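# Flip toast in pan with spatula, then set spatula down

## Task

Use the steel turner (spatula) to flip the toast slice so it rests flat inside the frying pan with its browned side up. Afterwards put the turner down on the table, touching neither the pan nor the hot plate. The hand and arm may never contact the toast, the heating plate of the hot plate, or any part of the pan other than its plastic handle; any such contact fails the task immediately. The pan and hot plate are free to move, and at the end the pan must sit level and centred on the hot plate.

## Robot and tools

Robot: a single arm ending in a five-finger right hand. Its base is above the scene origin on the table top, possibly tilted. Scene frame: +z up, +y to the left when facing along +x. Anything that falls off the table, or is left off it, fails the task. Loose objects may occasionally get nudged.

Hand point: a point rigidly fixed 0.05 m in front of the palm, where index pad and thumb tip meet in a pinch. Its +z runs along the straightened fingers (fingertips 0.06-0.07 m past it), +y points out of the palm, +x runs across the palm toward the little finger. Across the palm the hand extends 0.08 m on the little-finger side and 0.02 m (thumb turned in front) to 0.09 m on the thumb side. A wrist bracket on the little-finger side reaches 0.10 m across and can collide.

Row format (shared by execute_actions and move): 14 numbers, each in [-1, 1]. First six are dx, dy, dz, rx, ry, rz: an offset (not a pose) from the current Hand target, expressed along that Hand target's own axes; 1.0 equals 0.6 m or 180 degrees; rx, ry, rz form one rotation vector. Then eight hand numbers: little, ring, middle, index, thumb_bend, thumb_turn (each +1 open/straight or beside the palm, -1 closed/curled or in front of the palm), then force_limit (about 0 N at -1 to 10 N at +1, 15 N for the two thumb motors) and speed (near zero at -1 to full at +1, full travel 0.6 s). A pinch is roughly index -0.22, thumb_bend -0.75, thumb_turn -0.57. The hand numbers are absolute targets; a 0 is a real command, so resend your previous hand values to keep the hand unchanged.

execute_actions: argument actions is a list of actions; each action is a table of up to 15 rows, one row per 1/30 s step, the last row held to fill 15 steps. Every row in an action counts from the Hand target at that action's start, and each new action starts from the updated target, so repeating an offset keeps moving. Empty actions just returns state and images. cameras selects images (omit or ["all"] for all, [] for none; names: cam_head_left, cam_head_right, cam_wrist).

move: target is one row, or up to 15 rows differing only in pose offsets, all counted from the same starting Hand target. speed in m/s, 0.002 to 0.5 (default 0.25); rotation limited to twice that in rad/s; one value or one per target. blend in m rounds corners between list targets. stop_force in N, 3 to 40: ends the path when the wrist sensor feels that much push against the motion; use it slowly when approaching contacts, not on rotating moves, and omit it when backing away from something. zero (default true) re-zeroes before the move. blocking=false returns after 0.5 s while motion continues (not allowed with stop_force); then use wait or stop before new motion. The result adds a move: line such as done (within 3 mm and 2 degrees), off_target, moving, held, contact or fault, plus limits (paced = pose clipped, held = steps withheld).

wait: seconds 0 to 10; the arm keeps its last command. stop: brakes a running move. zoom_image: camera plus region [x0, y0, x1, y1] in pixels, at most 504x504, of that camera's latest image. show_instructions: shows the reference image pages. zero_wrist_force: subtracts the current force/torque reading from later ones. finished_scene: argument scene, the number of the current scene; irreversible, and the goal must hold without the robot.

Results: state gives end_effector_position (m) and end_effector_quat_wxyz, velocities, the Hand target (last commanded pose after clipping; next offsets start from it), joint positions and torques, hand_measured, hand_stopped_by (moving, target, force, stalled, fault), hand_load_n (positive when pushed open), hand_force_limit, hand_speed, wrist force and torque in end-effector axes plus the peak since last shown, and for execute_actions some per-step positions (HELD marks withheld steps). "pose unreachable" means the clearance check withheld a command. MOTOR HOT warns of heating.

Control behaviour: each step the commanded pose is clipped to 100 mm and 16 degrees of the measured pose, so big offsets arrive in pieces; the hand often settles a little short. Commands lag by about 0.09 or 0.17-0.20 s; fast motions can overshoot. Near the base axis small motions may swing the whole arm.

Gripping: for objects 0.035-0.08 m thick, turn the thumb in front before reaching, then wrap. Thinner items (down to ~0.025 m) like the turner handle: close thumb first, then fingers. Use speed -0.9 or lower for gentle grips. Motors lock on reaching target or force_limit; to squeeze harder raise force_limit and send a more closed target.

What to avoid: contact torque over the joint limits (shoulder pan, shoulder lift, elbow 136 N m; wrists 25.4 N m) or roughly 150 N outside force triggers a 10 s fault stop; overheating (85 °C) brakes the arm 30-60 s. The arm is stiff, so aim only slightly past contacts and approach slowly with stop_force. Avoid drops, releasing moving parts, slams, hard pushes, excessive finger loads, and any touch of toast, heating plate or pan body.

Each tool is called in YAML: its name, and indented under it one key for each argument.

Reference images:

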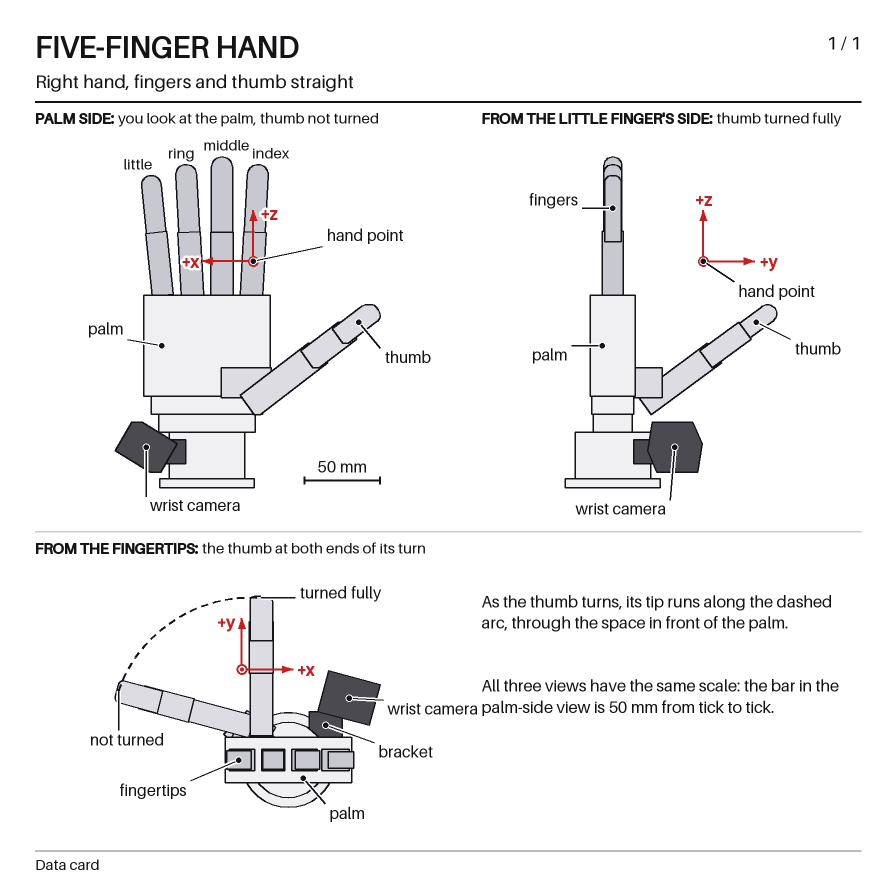

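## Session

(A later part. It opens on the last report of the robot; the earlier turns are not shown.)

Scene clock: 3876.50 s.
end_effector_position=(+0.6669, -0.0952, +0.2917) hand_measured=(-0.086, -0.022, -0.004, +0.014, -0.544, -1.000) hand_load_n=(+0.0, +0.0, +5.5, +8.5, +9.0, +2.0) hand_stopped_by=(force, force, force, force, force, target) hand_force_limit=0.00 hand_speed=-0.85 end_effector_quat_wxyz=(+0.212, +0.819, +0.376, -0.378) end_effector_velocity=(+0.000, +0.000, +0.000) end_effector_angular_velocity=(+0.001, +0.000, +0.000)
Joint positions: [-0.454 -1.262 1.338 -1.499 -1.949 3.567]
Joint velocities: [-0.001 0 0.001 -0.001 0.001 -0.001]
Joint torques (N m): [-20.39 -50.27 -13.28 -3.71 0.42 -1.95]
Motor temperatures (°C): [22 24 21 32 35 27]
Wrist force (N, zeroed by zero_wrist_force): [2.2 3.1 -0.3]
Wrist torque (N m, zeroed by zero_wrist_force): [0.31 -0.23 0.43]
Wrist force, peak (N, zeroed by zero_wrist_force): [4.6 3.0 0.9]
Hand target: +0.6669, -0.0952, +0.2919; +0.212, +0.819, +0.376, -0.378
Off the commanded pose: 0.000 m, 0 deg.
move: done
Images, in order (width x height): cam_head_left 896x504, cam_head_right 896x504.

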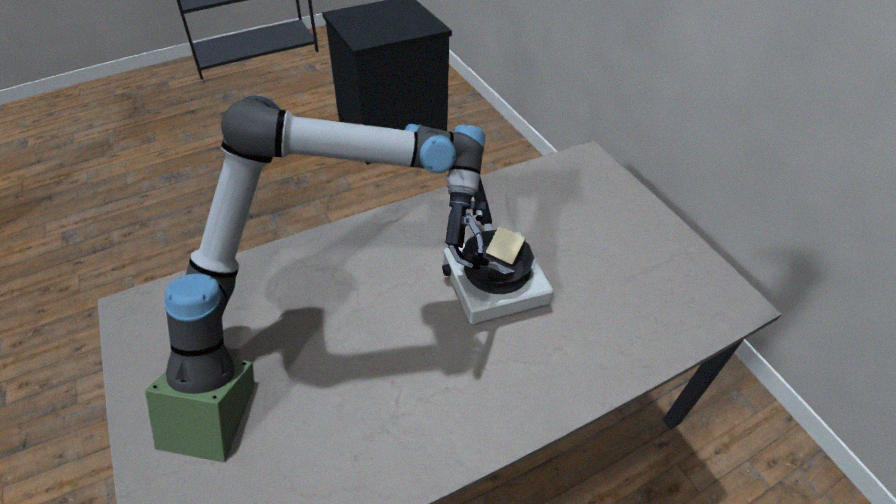

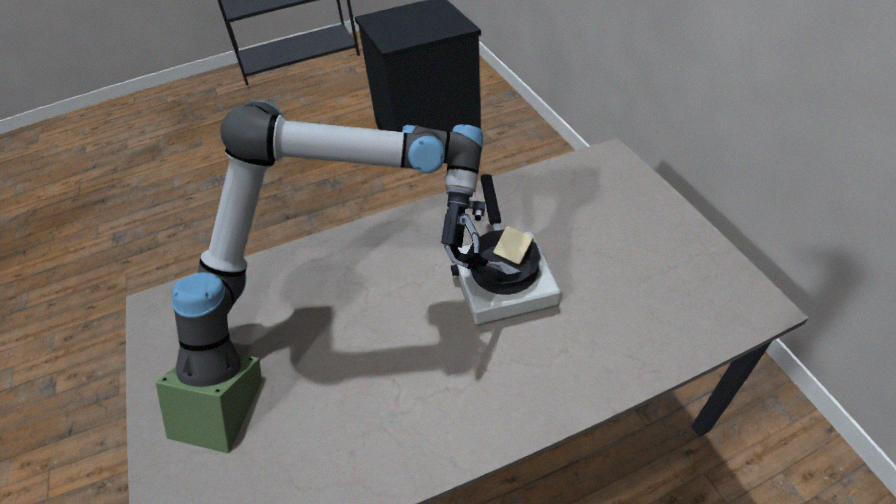

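move:
  target: [0.0259,-0.0022,0.0208,0,0,0,-1,-1,-1,-1,-1,-1,0,-0.85]
  speed: 0.015
  stop_force: 3
  cameras: ["cam_head_left","cam_head_right"]

zoom_image:
  camera: "cam_head_left"
  region: [460, 210, 550, 300]

zoom_image:
  camera: "cam_head_right"
  region: [465, 210, 555, 300]

Scene clock: 3880.07 s.
end_effector_position=(+0.6669, -0.0952, +0.2854) hand_measured=(-0.086, -0.022, -0.004, +0.014, -0.544, -1.000) hand_load_n=(+0.0, +0.0, +3.5, +12.5, +9.5, +6.5) hand_stopped_by=(force, force, force, force, force, target) hand_force_limit=0.00 hand_speed=-0.85 end_effector_quat_wxyz=(+0.212, +0.819, +0.376, -0.378) end_effector_velocity=(+0.000, +0.000, +0.000) end_effector_angular_velocity=(-0.001, -0.001, +0.000)
Joint positions: [-0.45 -1.257 1.346 -1.51 -1.948 3.572]
Joint velocities: [0 0 -0.001 0 0 0]
Joint torques (N m): [-21.79 -49.61 -25.61 1.21 -2.71 -2.2]
Motor temperatures (°C): [22 24 21 32 35 27]
Wrist force (N, zeroed by zero_wrist_force): [3.7 3.2 -1.2]
Wrist torque (N m, zeroed by zero_wrist_force): [0.23 -0.06 0.47]
Wrist force, peak (N, zeroed by zero_wrist_force): [4.2 3.5 -0.4]
Hand target: +0.6669, -0.0952, +0.2854; +0.212, +0.819, +0.376, -0.378
Off the commanded pose: 0.013 m, 0 deg.
move: contact
Images, in order (width x height): cam_head_left 896x504, cam_head_right 896x504.

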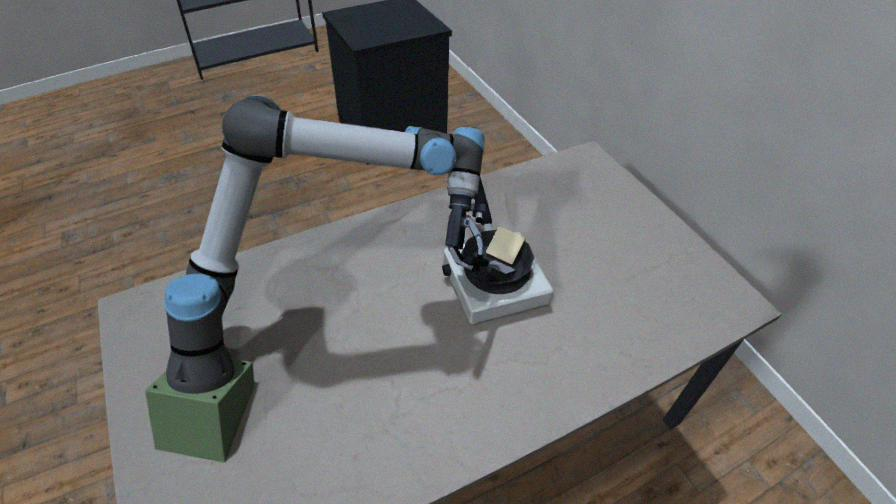

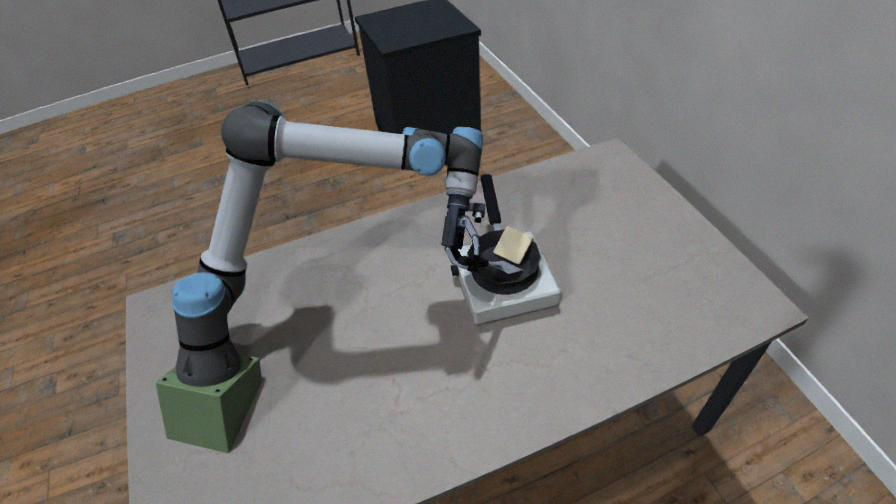

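Scaled by 5.600.

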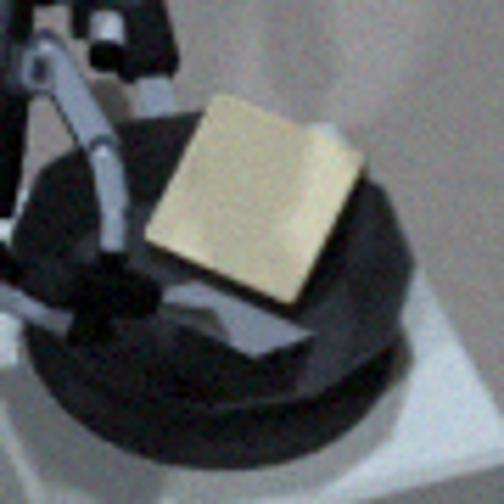

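Scaled by 5.600.

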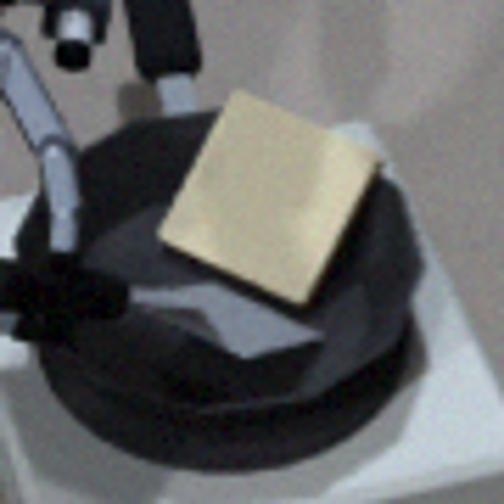

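move:
  target:
    - [0.0052,-0.0105,0.043,-0.0042,0.0319,0.0084,-1,-1,-1,-1,-1,-1,0,-0.85]
  speed: 0.04
  cameras: ["cam_head_left","cam_head_right"]

zoom_image:
  camera: "cam_head_left"
  region: [460, 210, 550, 300]

zoom_image:
  camera: "cam_head_right"
  region: [465, 210, 555, 300]

Scene clock: 3887.67 s.
end_effector_position=(+0.6515, -0.1061, +0.2665) hand_measured=(-0.086, -0.022, -0.004, +0.014, -0.544, -1.000) hand_load_n=(+0.0, +0.0, +4.0, +11.5, +8.5, +4.5) hand_stopped_by=(force, force, force, force, force, target) hand_force_limit=0.00 hand_speed=-0.85 end_effector_quat_wxyz=(+0.203, +0.841, +0.378, -0.331) end_effector_velocity=(+0.000, +0.000, +0.002) end_effector_angular_velocity=(-0.003, +0.003, +0.001)
Joint positions: [-0.488 -1.309 1.47 -1.65 -1.866 3.54]
Joint velocities: [0.001 0 -0.004 0.005 -0.004 0]
Joint torques (N m): [-6.77 -23.37 -24.25 1.01 -2.6 1.28]
Motor temperatures (°C): [22 24 21 32 35 27]
Wrist force (N, zeroed by zero_wrist_force): [3.6 3.0 -0.8]
Wrist torque (N m, zeroed by zero_wrist_force): [0.18 -0.13 0.46]
Wrist force, peak (N, zeroed by zero_wrist_force): [3.8 3.5 -1.2]
Hand target: +0.6515, -0.1061, +0.2664; +0.203, +0.841, +0.377, -0.331
Off the commanded pose: 0.000 m, 0 deg.
move: done
Images, in order (width x height): cam_head_left 896x504, cam_head_right 896x504.

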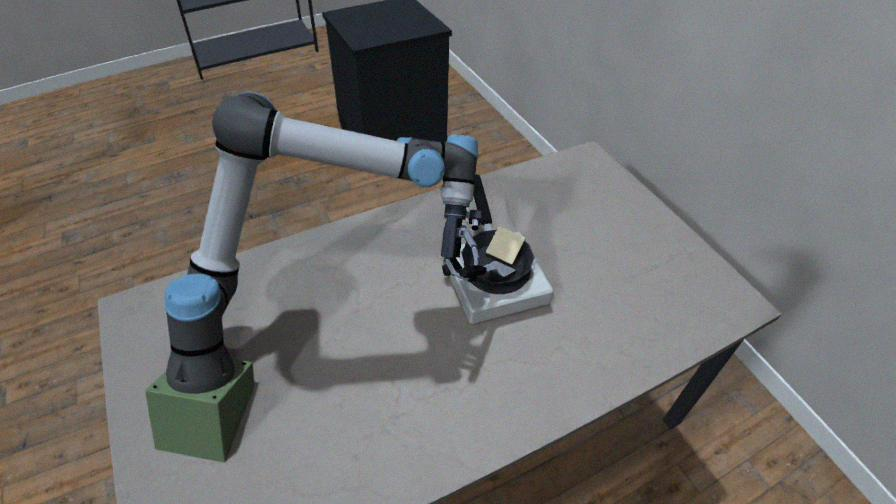

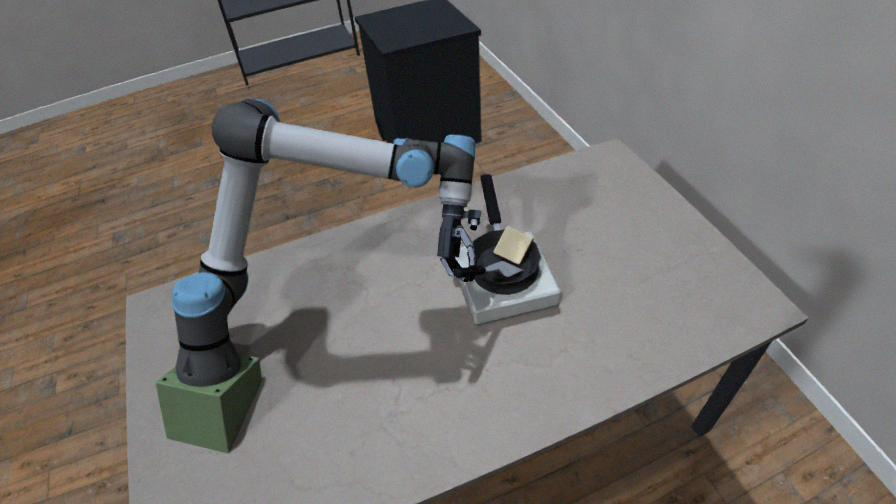

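Scaled by 5.600.

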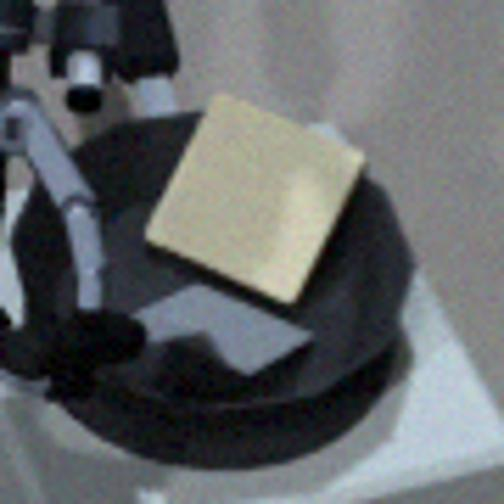

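Scaled by 5.600.

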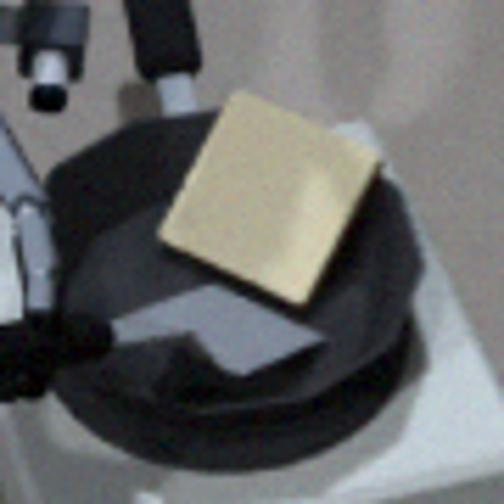

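move:
  target:
    - [0.051,0.017,-0.0398,0,0,0,-1,-1,-1,-1,-1,-1,0,-0.85]
  speed: 0.02
  stop_force: 4
  cameras: ["cam_head_left","cam_head_right"]

zoom_image:
  camera: "cam_head_left"
  region: [460, 210, 550, 300]

zoom_image:
  camera: "cam_head_right"
  region: [465, 210, 555, 300]

Scene clock: 3894.20 s.
end_effector_position=(+0.6841, -0.0831, +0.2623) hand_measured=(-0.086, -0.022, -0.004, +0.014, -0.544, -1.000) hand_load_n=(+0.0, +0.0, +3.0, +14.0, +9.5, +8.0) hand_stopped_by=(force, force, force, force, force, target) hand_force_limit=0.00 hand_speed=-0.85 end_effector_quat_wxyz=(+0.203, +0.841, +0.377, -0.331) end_effector_velocity=(+0.001, +0.000, +0.001) end_effector_angular_velocity=(-0.001, -0.002, +0.000)
Joint positions: [-0.439 -1.244 1.343 -1.575 -1.862 3.59]
Joint velocities: [0 0 -0.002 0 0 0.001]
Joint torques (N m): [-21.96 -49.76 -12.83 -3.25 -0.98 -2.34]
Motor temperatures (°C): [22 24 21 32 35 27]
Wrist force (N, zeroed by zero_wrist_force): [2.9 3.4 -1.1]
Wrist torque (N m, zeroed by zero_wrist_force): [0.27 -0.07 0.50]
Wrist force, peak (N, zeroed by zero_wrist_force): [3.3 3.3 -0.8]
Hand target: +0.6841, -0.0831, +0.2623; +0.203, +0.841, +0.377, -0.331
Off the commanded pose: 0.000 m, 0 deg.
move: done
Images, in order (width x height): cam_head_left 896x504, cam_head_right 896x504.

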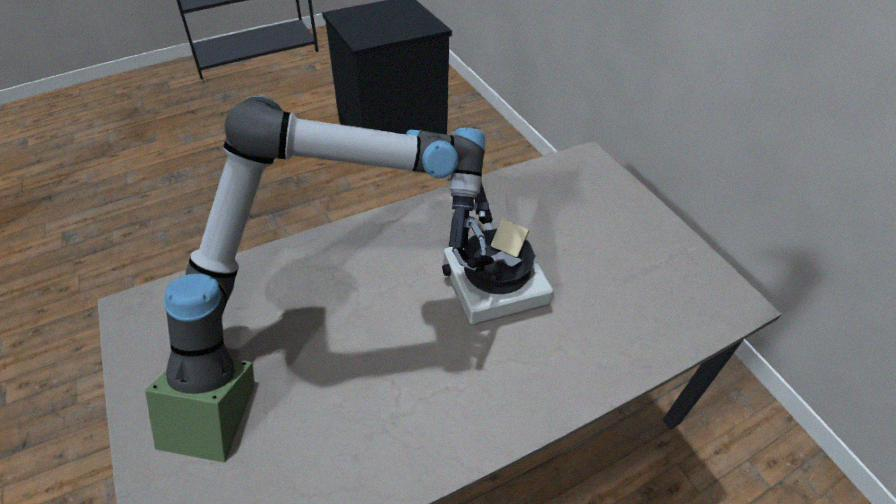

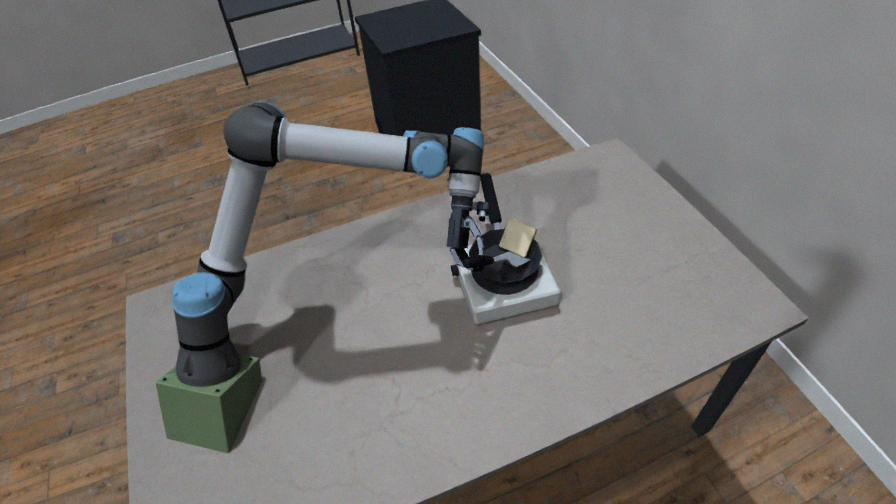

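Scaled by 5.600.

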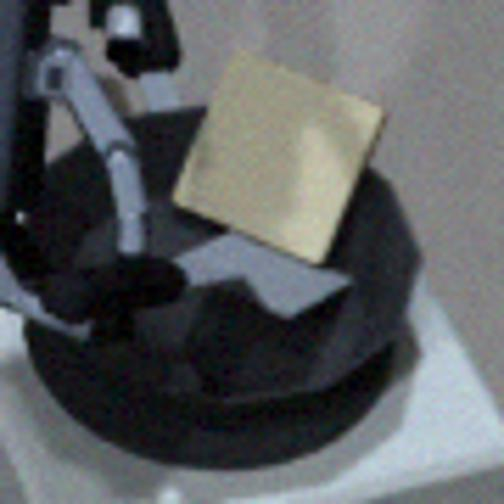

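Scaled by 5.600.

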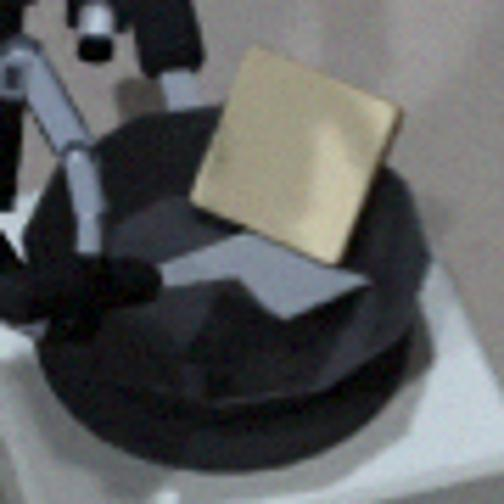

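move:
  target:
    - [0.0392,-0.003,-0.0353,0,0,0,-1,-1,-1,-1,-1,-1,0,-0.85]
  speed: 0.02
  stop_force: 4
  cameras: ["cam_head_left","cam_head_right"]

zoom_image:
  camera: "cam_head_left"
  region: [460, 210, 550, 300]

zoom_image:
  camera: "cam_head_right"
  region: [465, 210, 555, 300]

Scene clock: 3901.30 s.
end_effector_position=(+0.7029, -0.0577, +0.2603) hand_measured=(-0.086, -0.022, -0.004, +0.016, -0.544, -1.000) hand_load_n=(+0.0, +0.0, +2.0, +14.0, +13.0, +10.0) hand_stopped_by=(force, force, force, force, force, target) hand_force_limit=0.00 hand_speed=-0.85 end_effector_quat_wxyz=(+0.203, +0.841, +0.377, -0.331) end_effector_velocity=(+0.000, +0.000, +0.001) end_effector_angular_velocity=(-0.001, -0.002, +0.000)
Joint positions: [-0.397 -1.207 1.256 -1.512 -1.858 3.634]
Joint velocities: [0 0 -0.001 0 0 0]
Joint torques (N m): [-20.98 -52.86 -13.76 -3.24 -1.63 -2.32]
Motor temperatures (°C): [22 24 21 32 35 27]
Wrist force (N, zeroed by zero_wrist_force): [2.3 3.2 -0.5]
Wrist torque (N m, zeroed by zero_wrist_force): [0.24 -0.03 0.54]
Wrist force, peak (N, zeroed by zero_wrist_force): [3.2 3.5 -0.9]
Hand target: +0.7029, -0.0577, +0.2603; +0.203, +0.841, +0.377, -0.331
Off the commanded pose: 0.000 m, 0 deg.
move: done
Images, in order (width x height): cam_head_left 896x504, cam_head_right 896x504.

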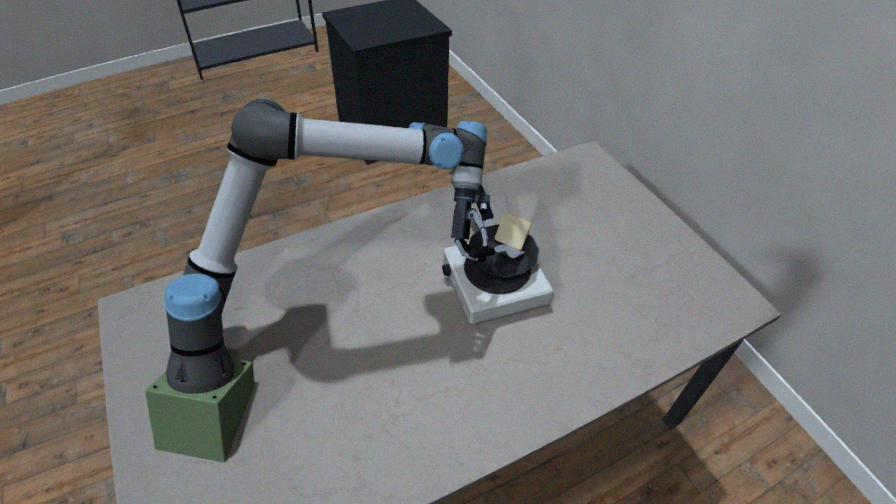

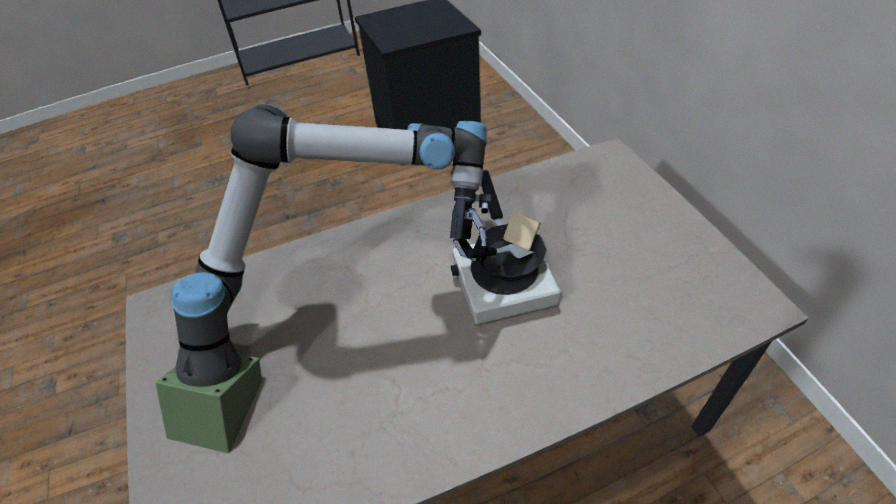

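Scaled by 5.600.

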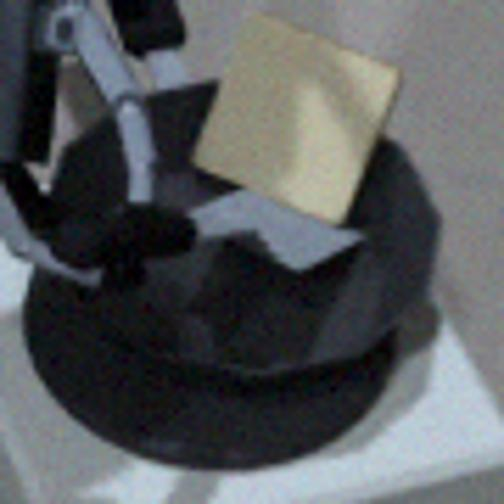

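Scaled by 5.600.

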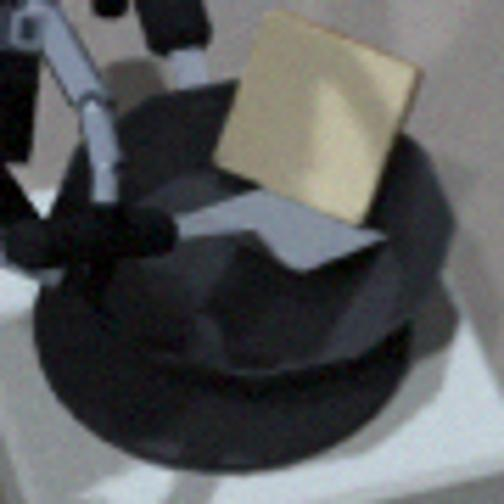

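move:
  target:
    - [-0.0383,-0.0128,0.0299,0,0,0,-1,-1,-1,-1,-1,-1,0,-0.85]
  speed: 0.02
  cameras: ["cam_head_left","cam_head_right"]

zoom_image:
  camera: "cam_head_left"
  region: [460, 210, 550, 300]

zoom_image:
  camera: "cam_head_right"
  region: [465, 210, 555, 300]

Scene clock: 3907.77 s.
end_effector_position=(+0.6784, -0.0750, +0.2635) hand_measured=(-0.086, -0.022, -0.004, +0.016, -0.544, -1.000) hand_load_n=(+0.0, +0.0, +3.5, +13.0, +11.0, +7.0) hand_stopped_by=(force, force, force, force, force, target) hand_force_limit=0.00 hand_speed=-0.85 end_effector_quat_wxyz=(+0.203, +0.841, +0.378, -0.331) end_effector_velocity=(+0.001, +0.001, +0.001) end_effector_angular_velocity=(-0.001, -0.002, +0.001)
Joint positions: [-0.431 -1.261 1.359 -1.571 -1.861 3.599]
Joint velocities: [0.001 0.001 -0.005 0.003 0 0.001]
Joint torques (N m): [-6.74 -28.59 -25.64 0.18 -2.12 0.84]
Motor temperatures (°C): [22 24 21 32 35 27]
Wrist force (N, zeroed by zero_wrist_force): [2.9 3.3 -1.2]
Wrist torque (N m, zeroed by zero_wrist_force): [0.30 -0.10 0.46]
Wrist force, peak (N, zeroed by zero_wrist_force): [4.0 3.7 -0.8]
Hand target: +0.6784, -0.0749, +0.2633; +0.203, +0.841, +0.377, -0.331
Off the commanded pose: 0.000 m, 0 deg.
move: done
Images, in order (width x height): cam_head_left 896x504, cam_head_right 896x504.

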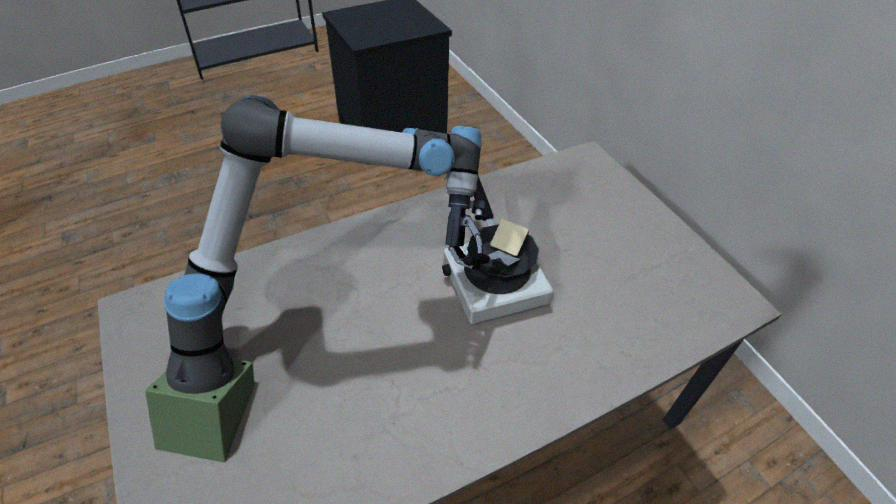

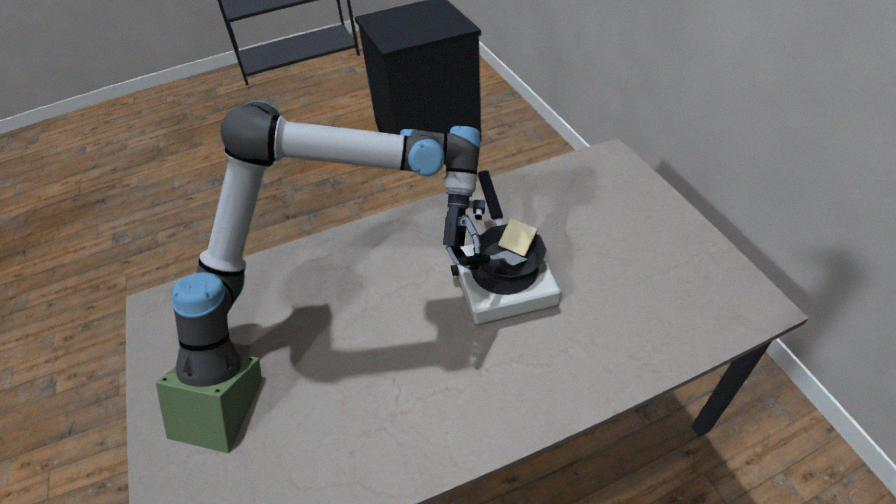

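Scaled by 5.600.

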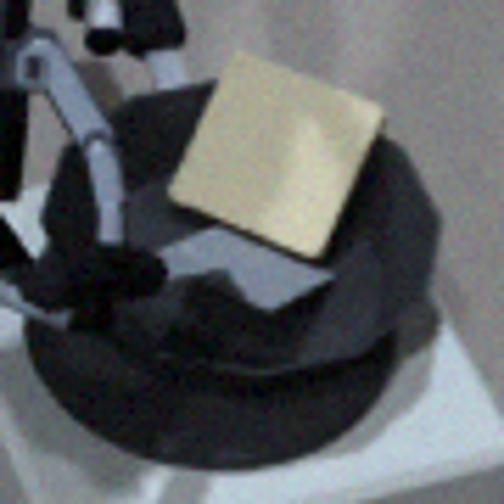

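Scaled by 5.600.

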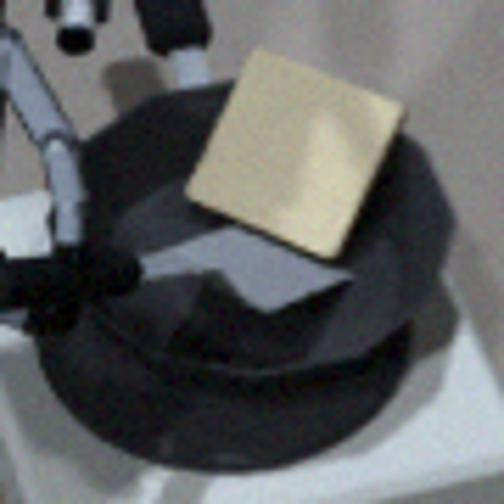

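move:
  target:
    - [-0.0071,0.0009,-0.007,0,0,0,-1,-1,-1,-1,-1,-1,0,-0.85]
    - [0.031,0.0139,-0.0429,0,0,0,-1,-1,-1,-1,-1,-1,0,-0.85]
  speed: 0.02
  stop_force: 3
  cameras: ["cam_head_left","cam_head_right"]

zoom_image:
  camera: "cam_head_left"
  region: [460, 210, 550, 300]

zoom_image:
  camera: "cam_head_right"
  region: [465, 210, 555, 300]

Scene clock: 3916.40 s.
end_effector_position=(+0.7044, -0.0557, +0.2689) hand_measured=(-0.086, -0.022, -0.004, +0.016, -0.544, -1.000) hand_load_n=(+0.0, +0.0, +5.0, +10.0, +10.0, +3.5) hand_stopped_by=(force, force, force, force, force, target) hand_force_limit=0.00 hand_speed=-0.85 end_effector_quat_wxyz=(+0.203, +0.841, +0.377, -0.331) end_effector_velocity=(-0.001, +0.000, +0.000) end_effector_angular_velocity=(+0.000, +0.002, -0.001)
Joint positions: [-0.4 -1.21 1.238 -1.492 -1.858 3.631]
Joint velocities: [0 -0.001 0.002 0.002 0 0]
Joint torques (N m): [-21.83 -53.23 -13.65 -3.55 -1.17 -2.1]
Motor temperatures (°C): [22 24 21 32 35 27]
Wrist force (N, zeroed by zero_wrist_force): [3.8 3.4 0.2]
Wrist torque (N m, zeroed by zero_wrist_force): [0.29 -0.18 0.39]
Wrist force, peak (N, zeroed by zero_wrist_force): [3.9 3.6 -1.1]
Hand target: +0.7044, -0.0557, +0.2689; +0.203, +0.841, +0.377, -0.331
Off the commanded pose: 0.000 m, 0 deg.
move: done
Images, in order (width x height): cam_head_left 896x504, cam_head_right 896x504.

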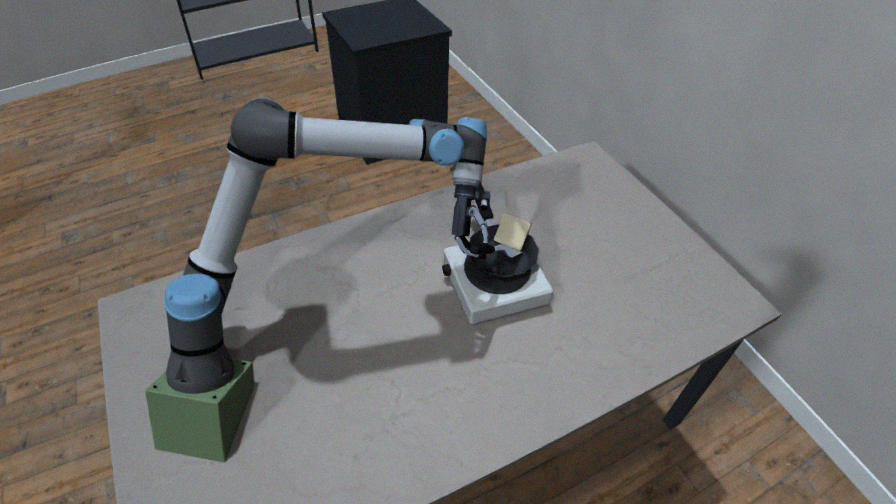

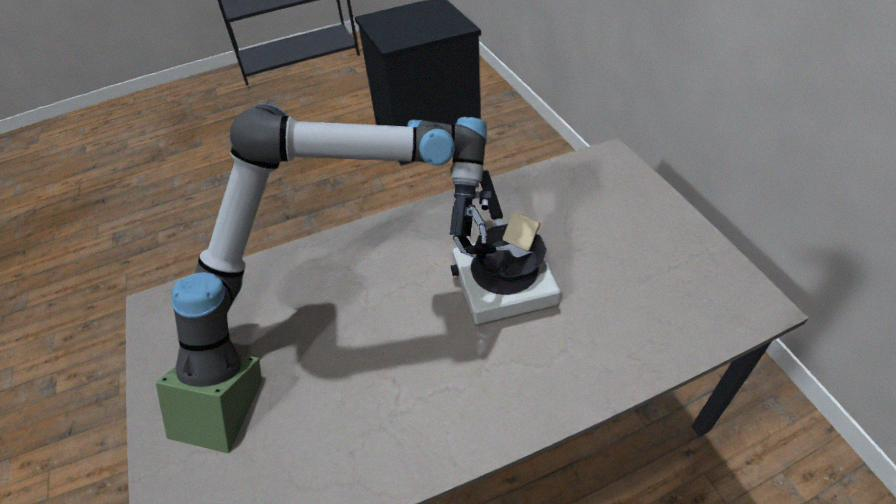

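Scaled by 5.600.

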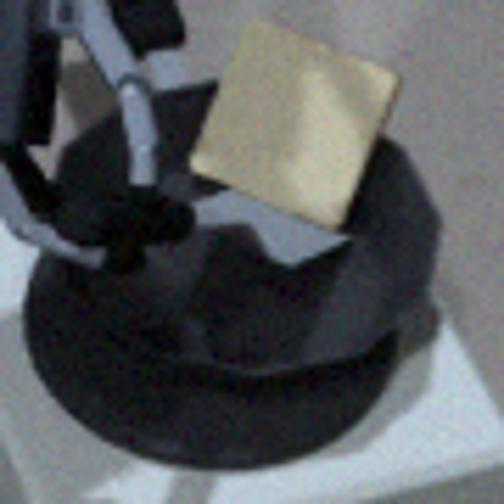

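Scaled by 5.600.

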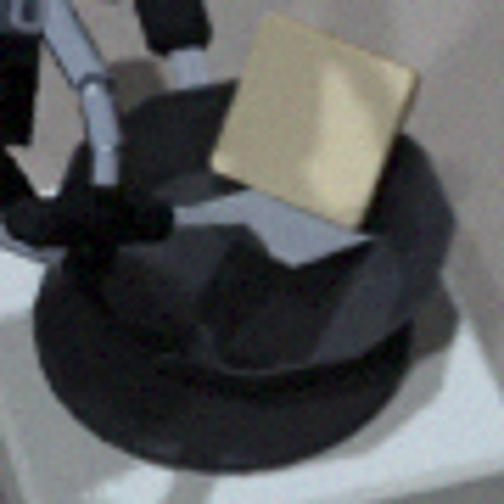

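move:
  target:
    - [0.029,0.011,-0.0278,0,0,0,-1,-1,-1,-1,-1,-1,0,-0.85]
  speed: 0.015
  stop_force: 3
  cameras: ["cam_head_left","cam_head_right"]

zoom_image:
  camera: "cam_head_left"
  region: [460, 210, 550, 300]

zoom_image:
  camera: "cam_head_right"
  region: [465, 210, 555, 300]

Scene clock: 3920.93 s.
end_effector_position=(+0.7126, -0.0499, +0.2689) hand_measured=(-0.086, -0.022, -0.004, +0.016, -0.544, -1.000) hand_load_n=(+0.0, +0.0, +4.5, +9.5, +10.0, +3.5) hand_stopped_by=(force, force, force, force, force, target) hand_force_limit=0.00 hand_speed=-0.85 end_effector_quat_wxyz=(+0.203, +0.841, +0.377, -0.331) end_effector_velocity=(+0.001, +0.000, +0.000) end_effector_angular_velocity=(-0.001, -0.001, +0.002)
Joint positions: [-0.389 -1.191 1.2 -1.47 -1.857 3.642]
Joint velocities: [0 0.001 -0.002 0 -0.001 0]
Joint torques (N m): [-22.8 -53.81 -26.83 -1.2 -2.58 -2.04]
Motor temperatures (°C): [22 24 21 32 35 27]
Wrist force (N, zeroed by zero_wrist_force): [4.1 3.7 -0.4]
Wrist torque (N m, zeroed by zero_wrist_force): [0.34 -0.17 0.42]
Wrist force, peak (N, zeroed by zero_wrist_force): [4.1 4.0 -0.4]
Hand target: +0.7126, -0.0499, +0.2689; +0.203, +0.841, +0.377, -0.331
Off the commanded pose: 0.015 m, 0 deg.
move: contact
Images, in order (width x height): cam_head_left 896x504, cam_head_right 896x504.

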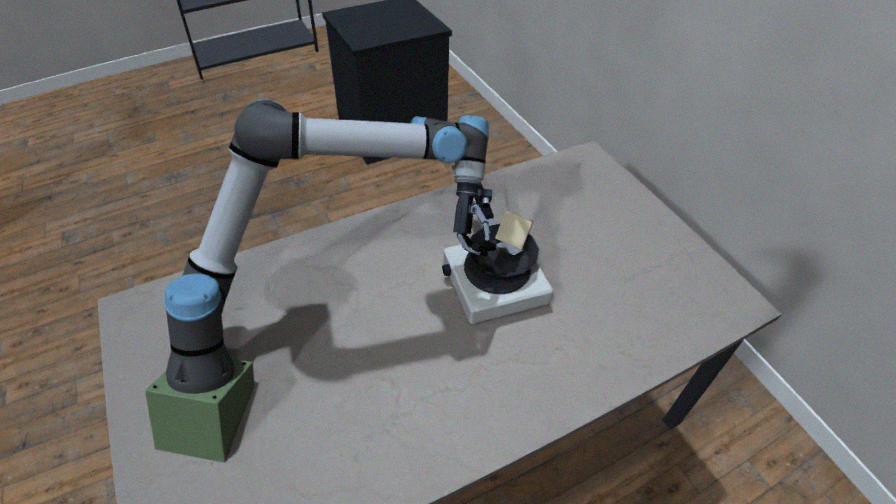

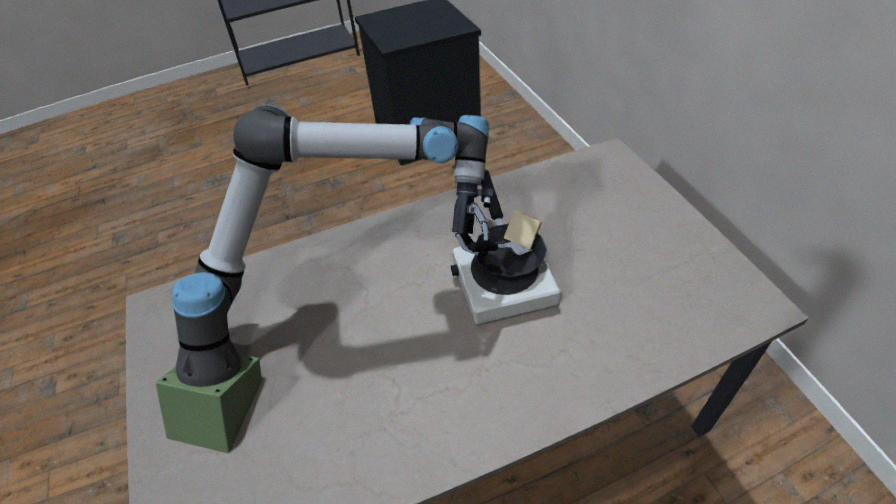

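Scaled by 5.600.

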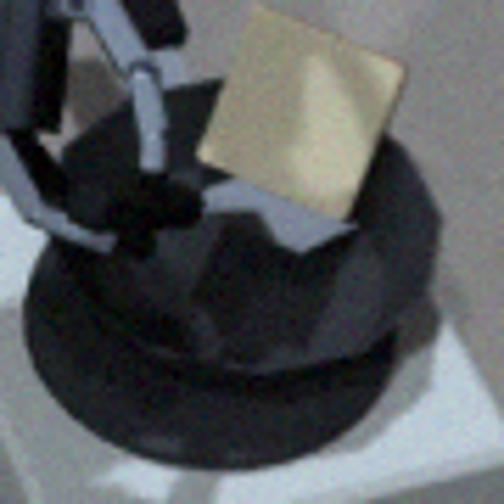

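Scaled by 5.600.

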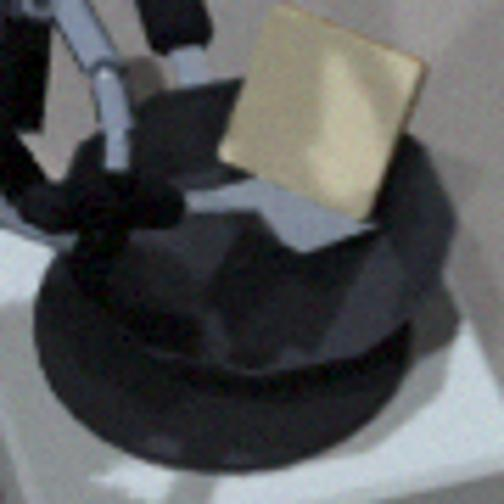

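move:
  target:
    - [0.0104,0.0078,-0.0236,0,0,0,-1,-1,-1,-1,-1,-1,0,-0.85]
  speed: 0.01
  stop_force: 3.5
  cameras: ["cam_head_left","cam_head_right"]

zoom_image:
  camera: "cam_head_left"
  region: [460, 210, 550, 300]

zoom_image:
  camera: "cam_head_right"
  region: [465, 210, 555, 300]

Scene clock: 3927.60 s.
end_effector_position=(+0.7249, -0.0414, +0.2748) hand_measured=(-0.086, -0.022, -0.004, +0.014, -0.544, -1.000) hand_load_n=(+0.0, +2.5, +6.5, +6.0, +9.5, +0.5) hand_stopped_by=(force, force, force, force, force, target) hand_force_limit=0.00 hand_speed=-0.85 end_effector_quat_wxyz=(+0.203, +0.841, +0.377, -0.331) end_effector_velocity=(+0.000, +0.000, +0.001) end_effector_angular_velocity=(+0.000, -0.001, -0.001)
Joint positions: [-0.379 -1.165 1.133 -1.425 -1.856 3.653]
Joint velocities: [0 0 -0.001 0.001 0 0]
Joint torques (N m): [-21.64 -55.44 -15.4 -3.88 0.06 -1.75]
Motor temperatures (°C): [22 24 21 32 35 27]
Wrist force (N, zeroed by zero_wrist_force): [1.6 2.3 0.8]
Wrist torque (N m, zeroed by zero_wrist_force): [0.30 -0.37 0.32]
Wrist force, peak (N, zeroed by zero_wrist_force): [4.2 4.0 -0.1]
Hand target: +0.7249, -0.0414, +0.2748; +0.203, +0.841, +0.377, -0.331
Off the commanded pose: 0.000 m, 0 deg.
move: done
Images, in order (width x height): cam_head_left 896x504, cam_head_right 896x504.

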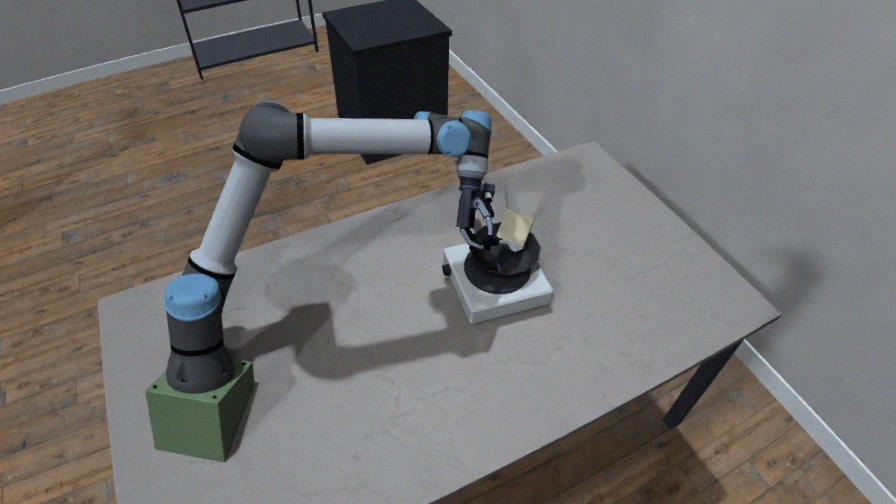

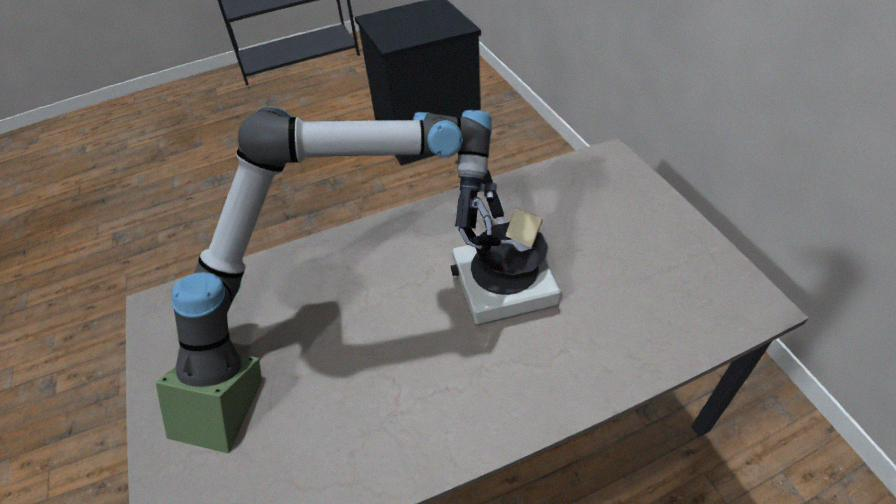

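Scaled by 5.600.

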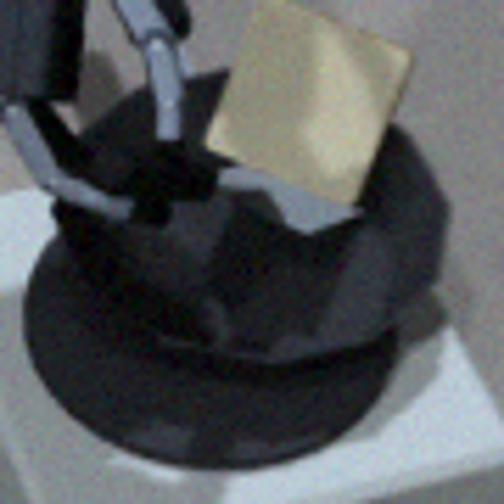

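Scaled by 5.600.

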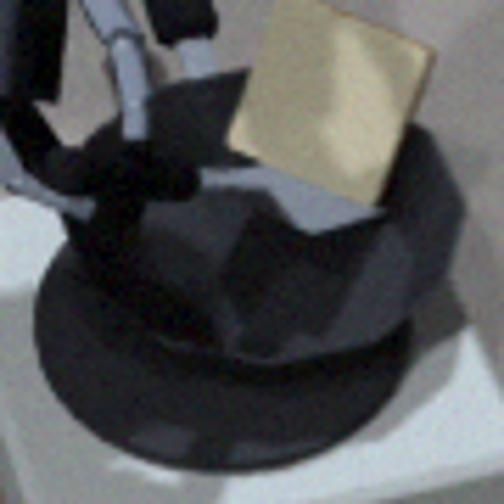

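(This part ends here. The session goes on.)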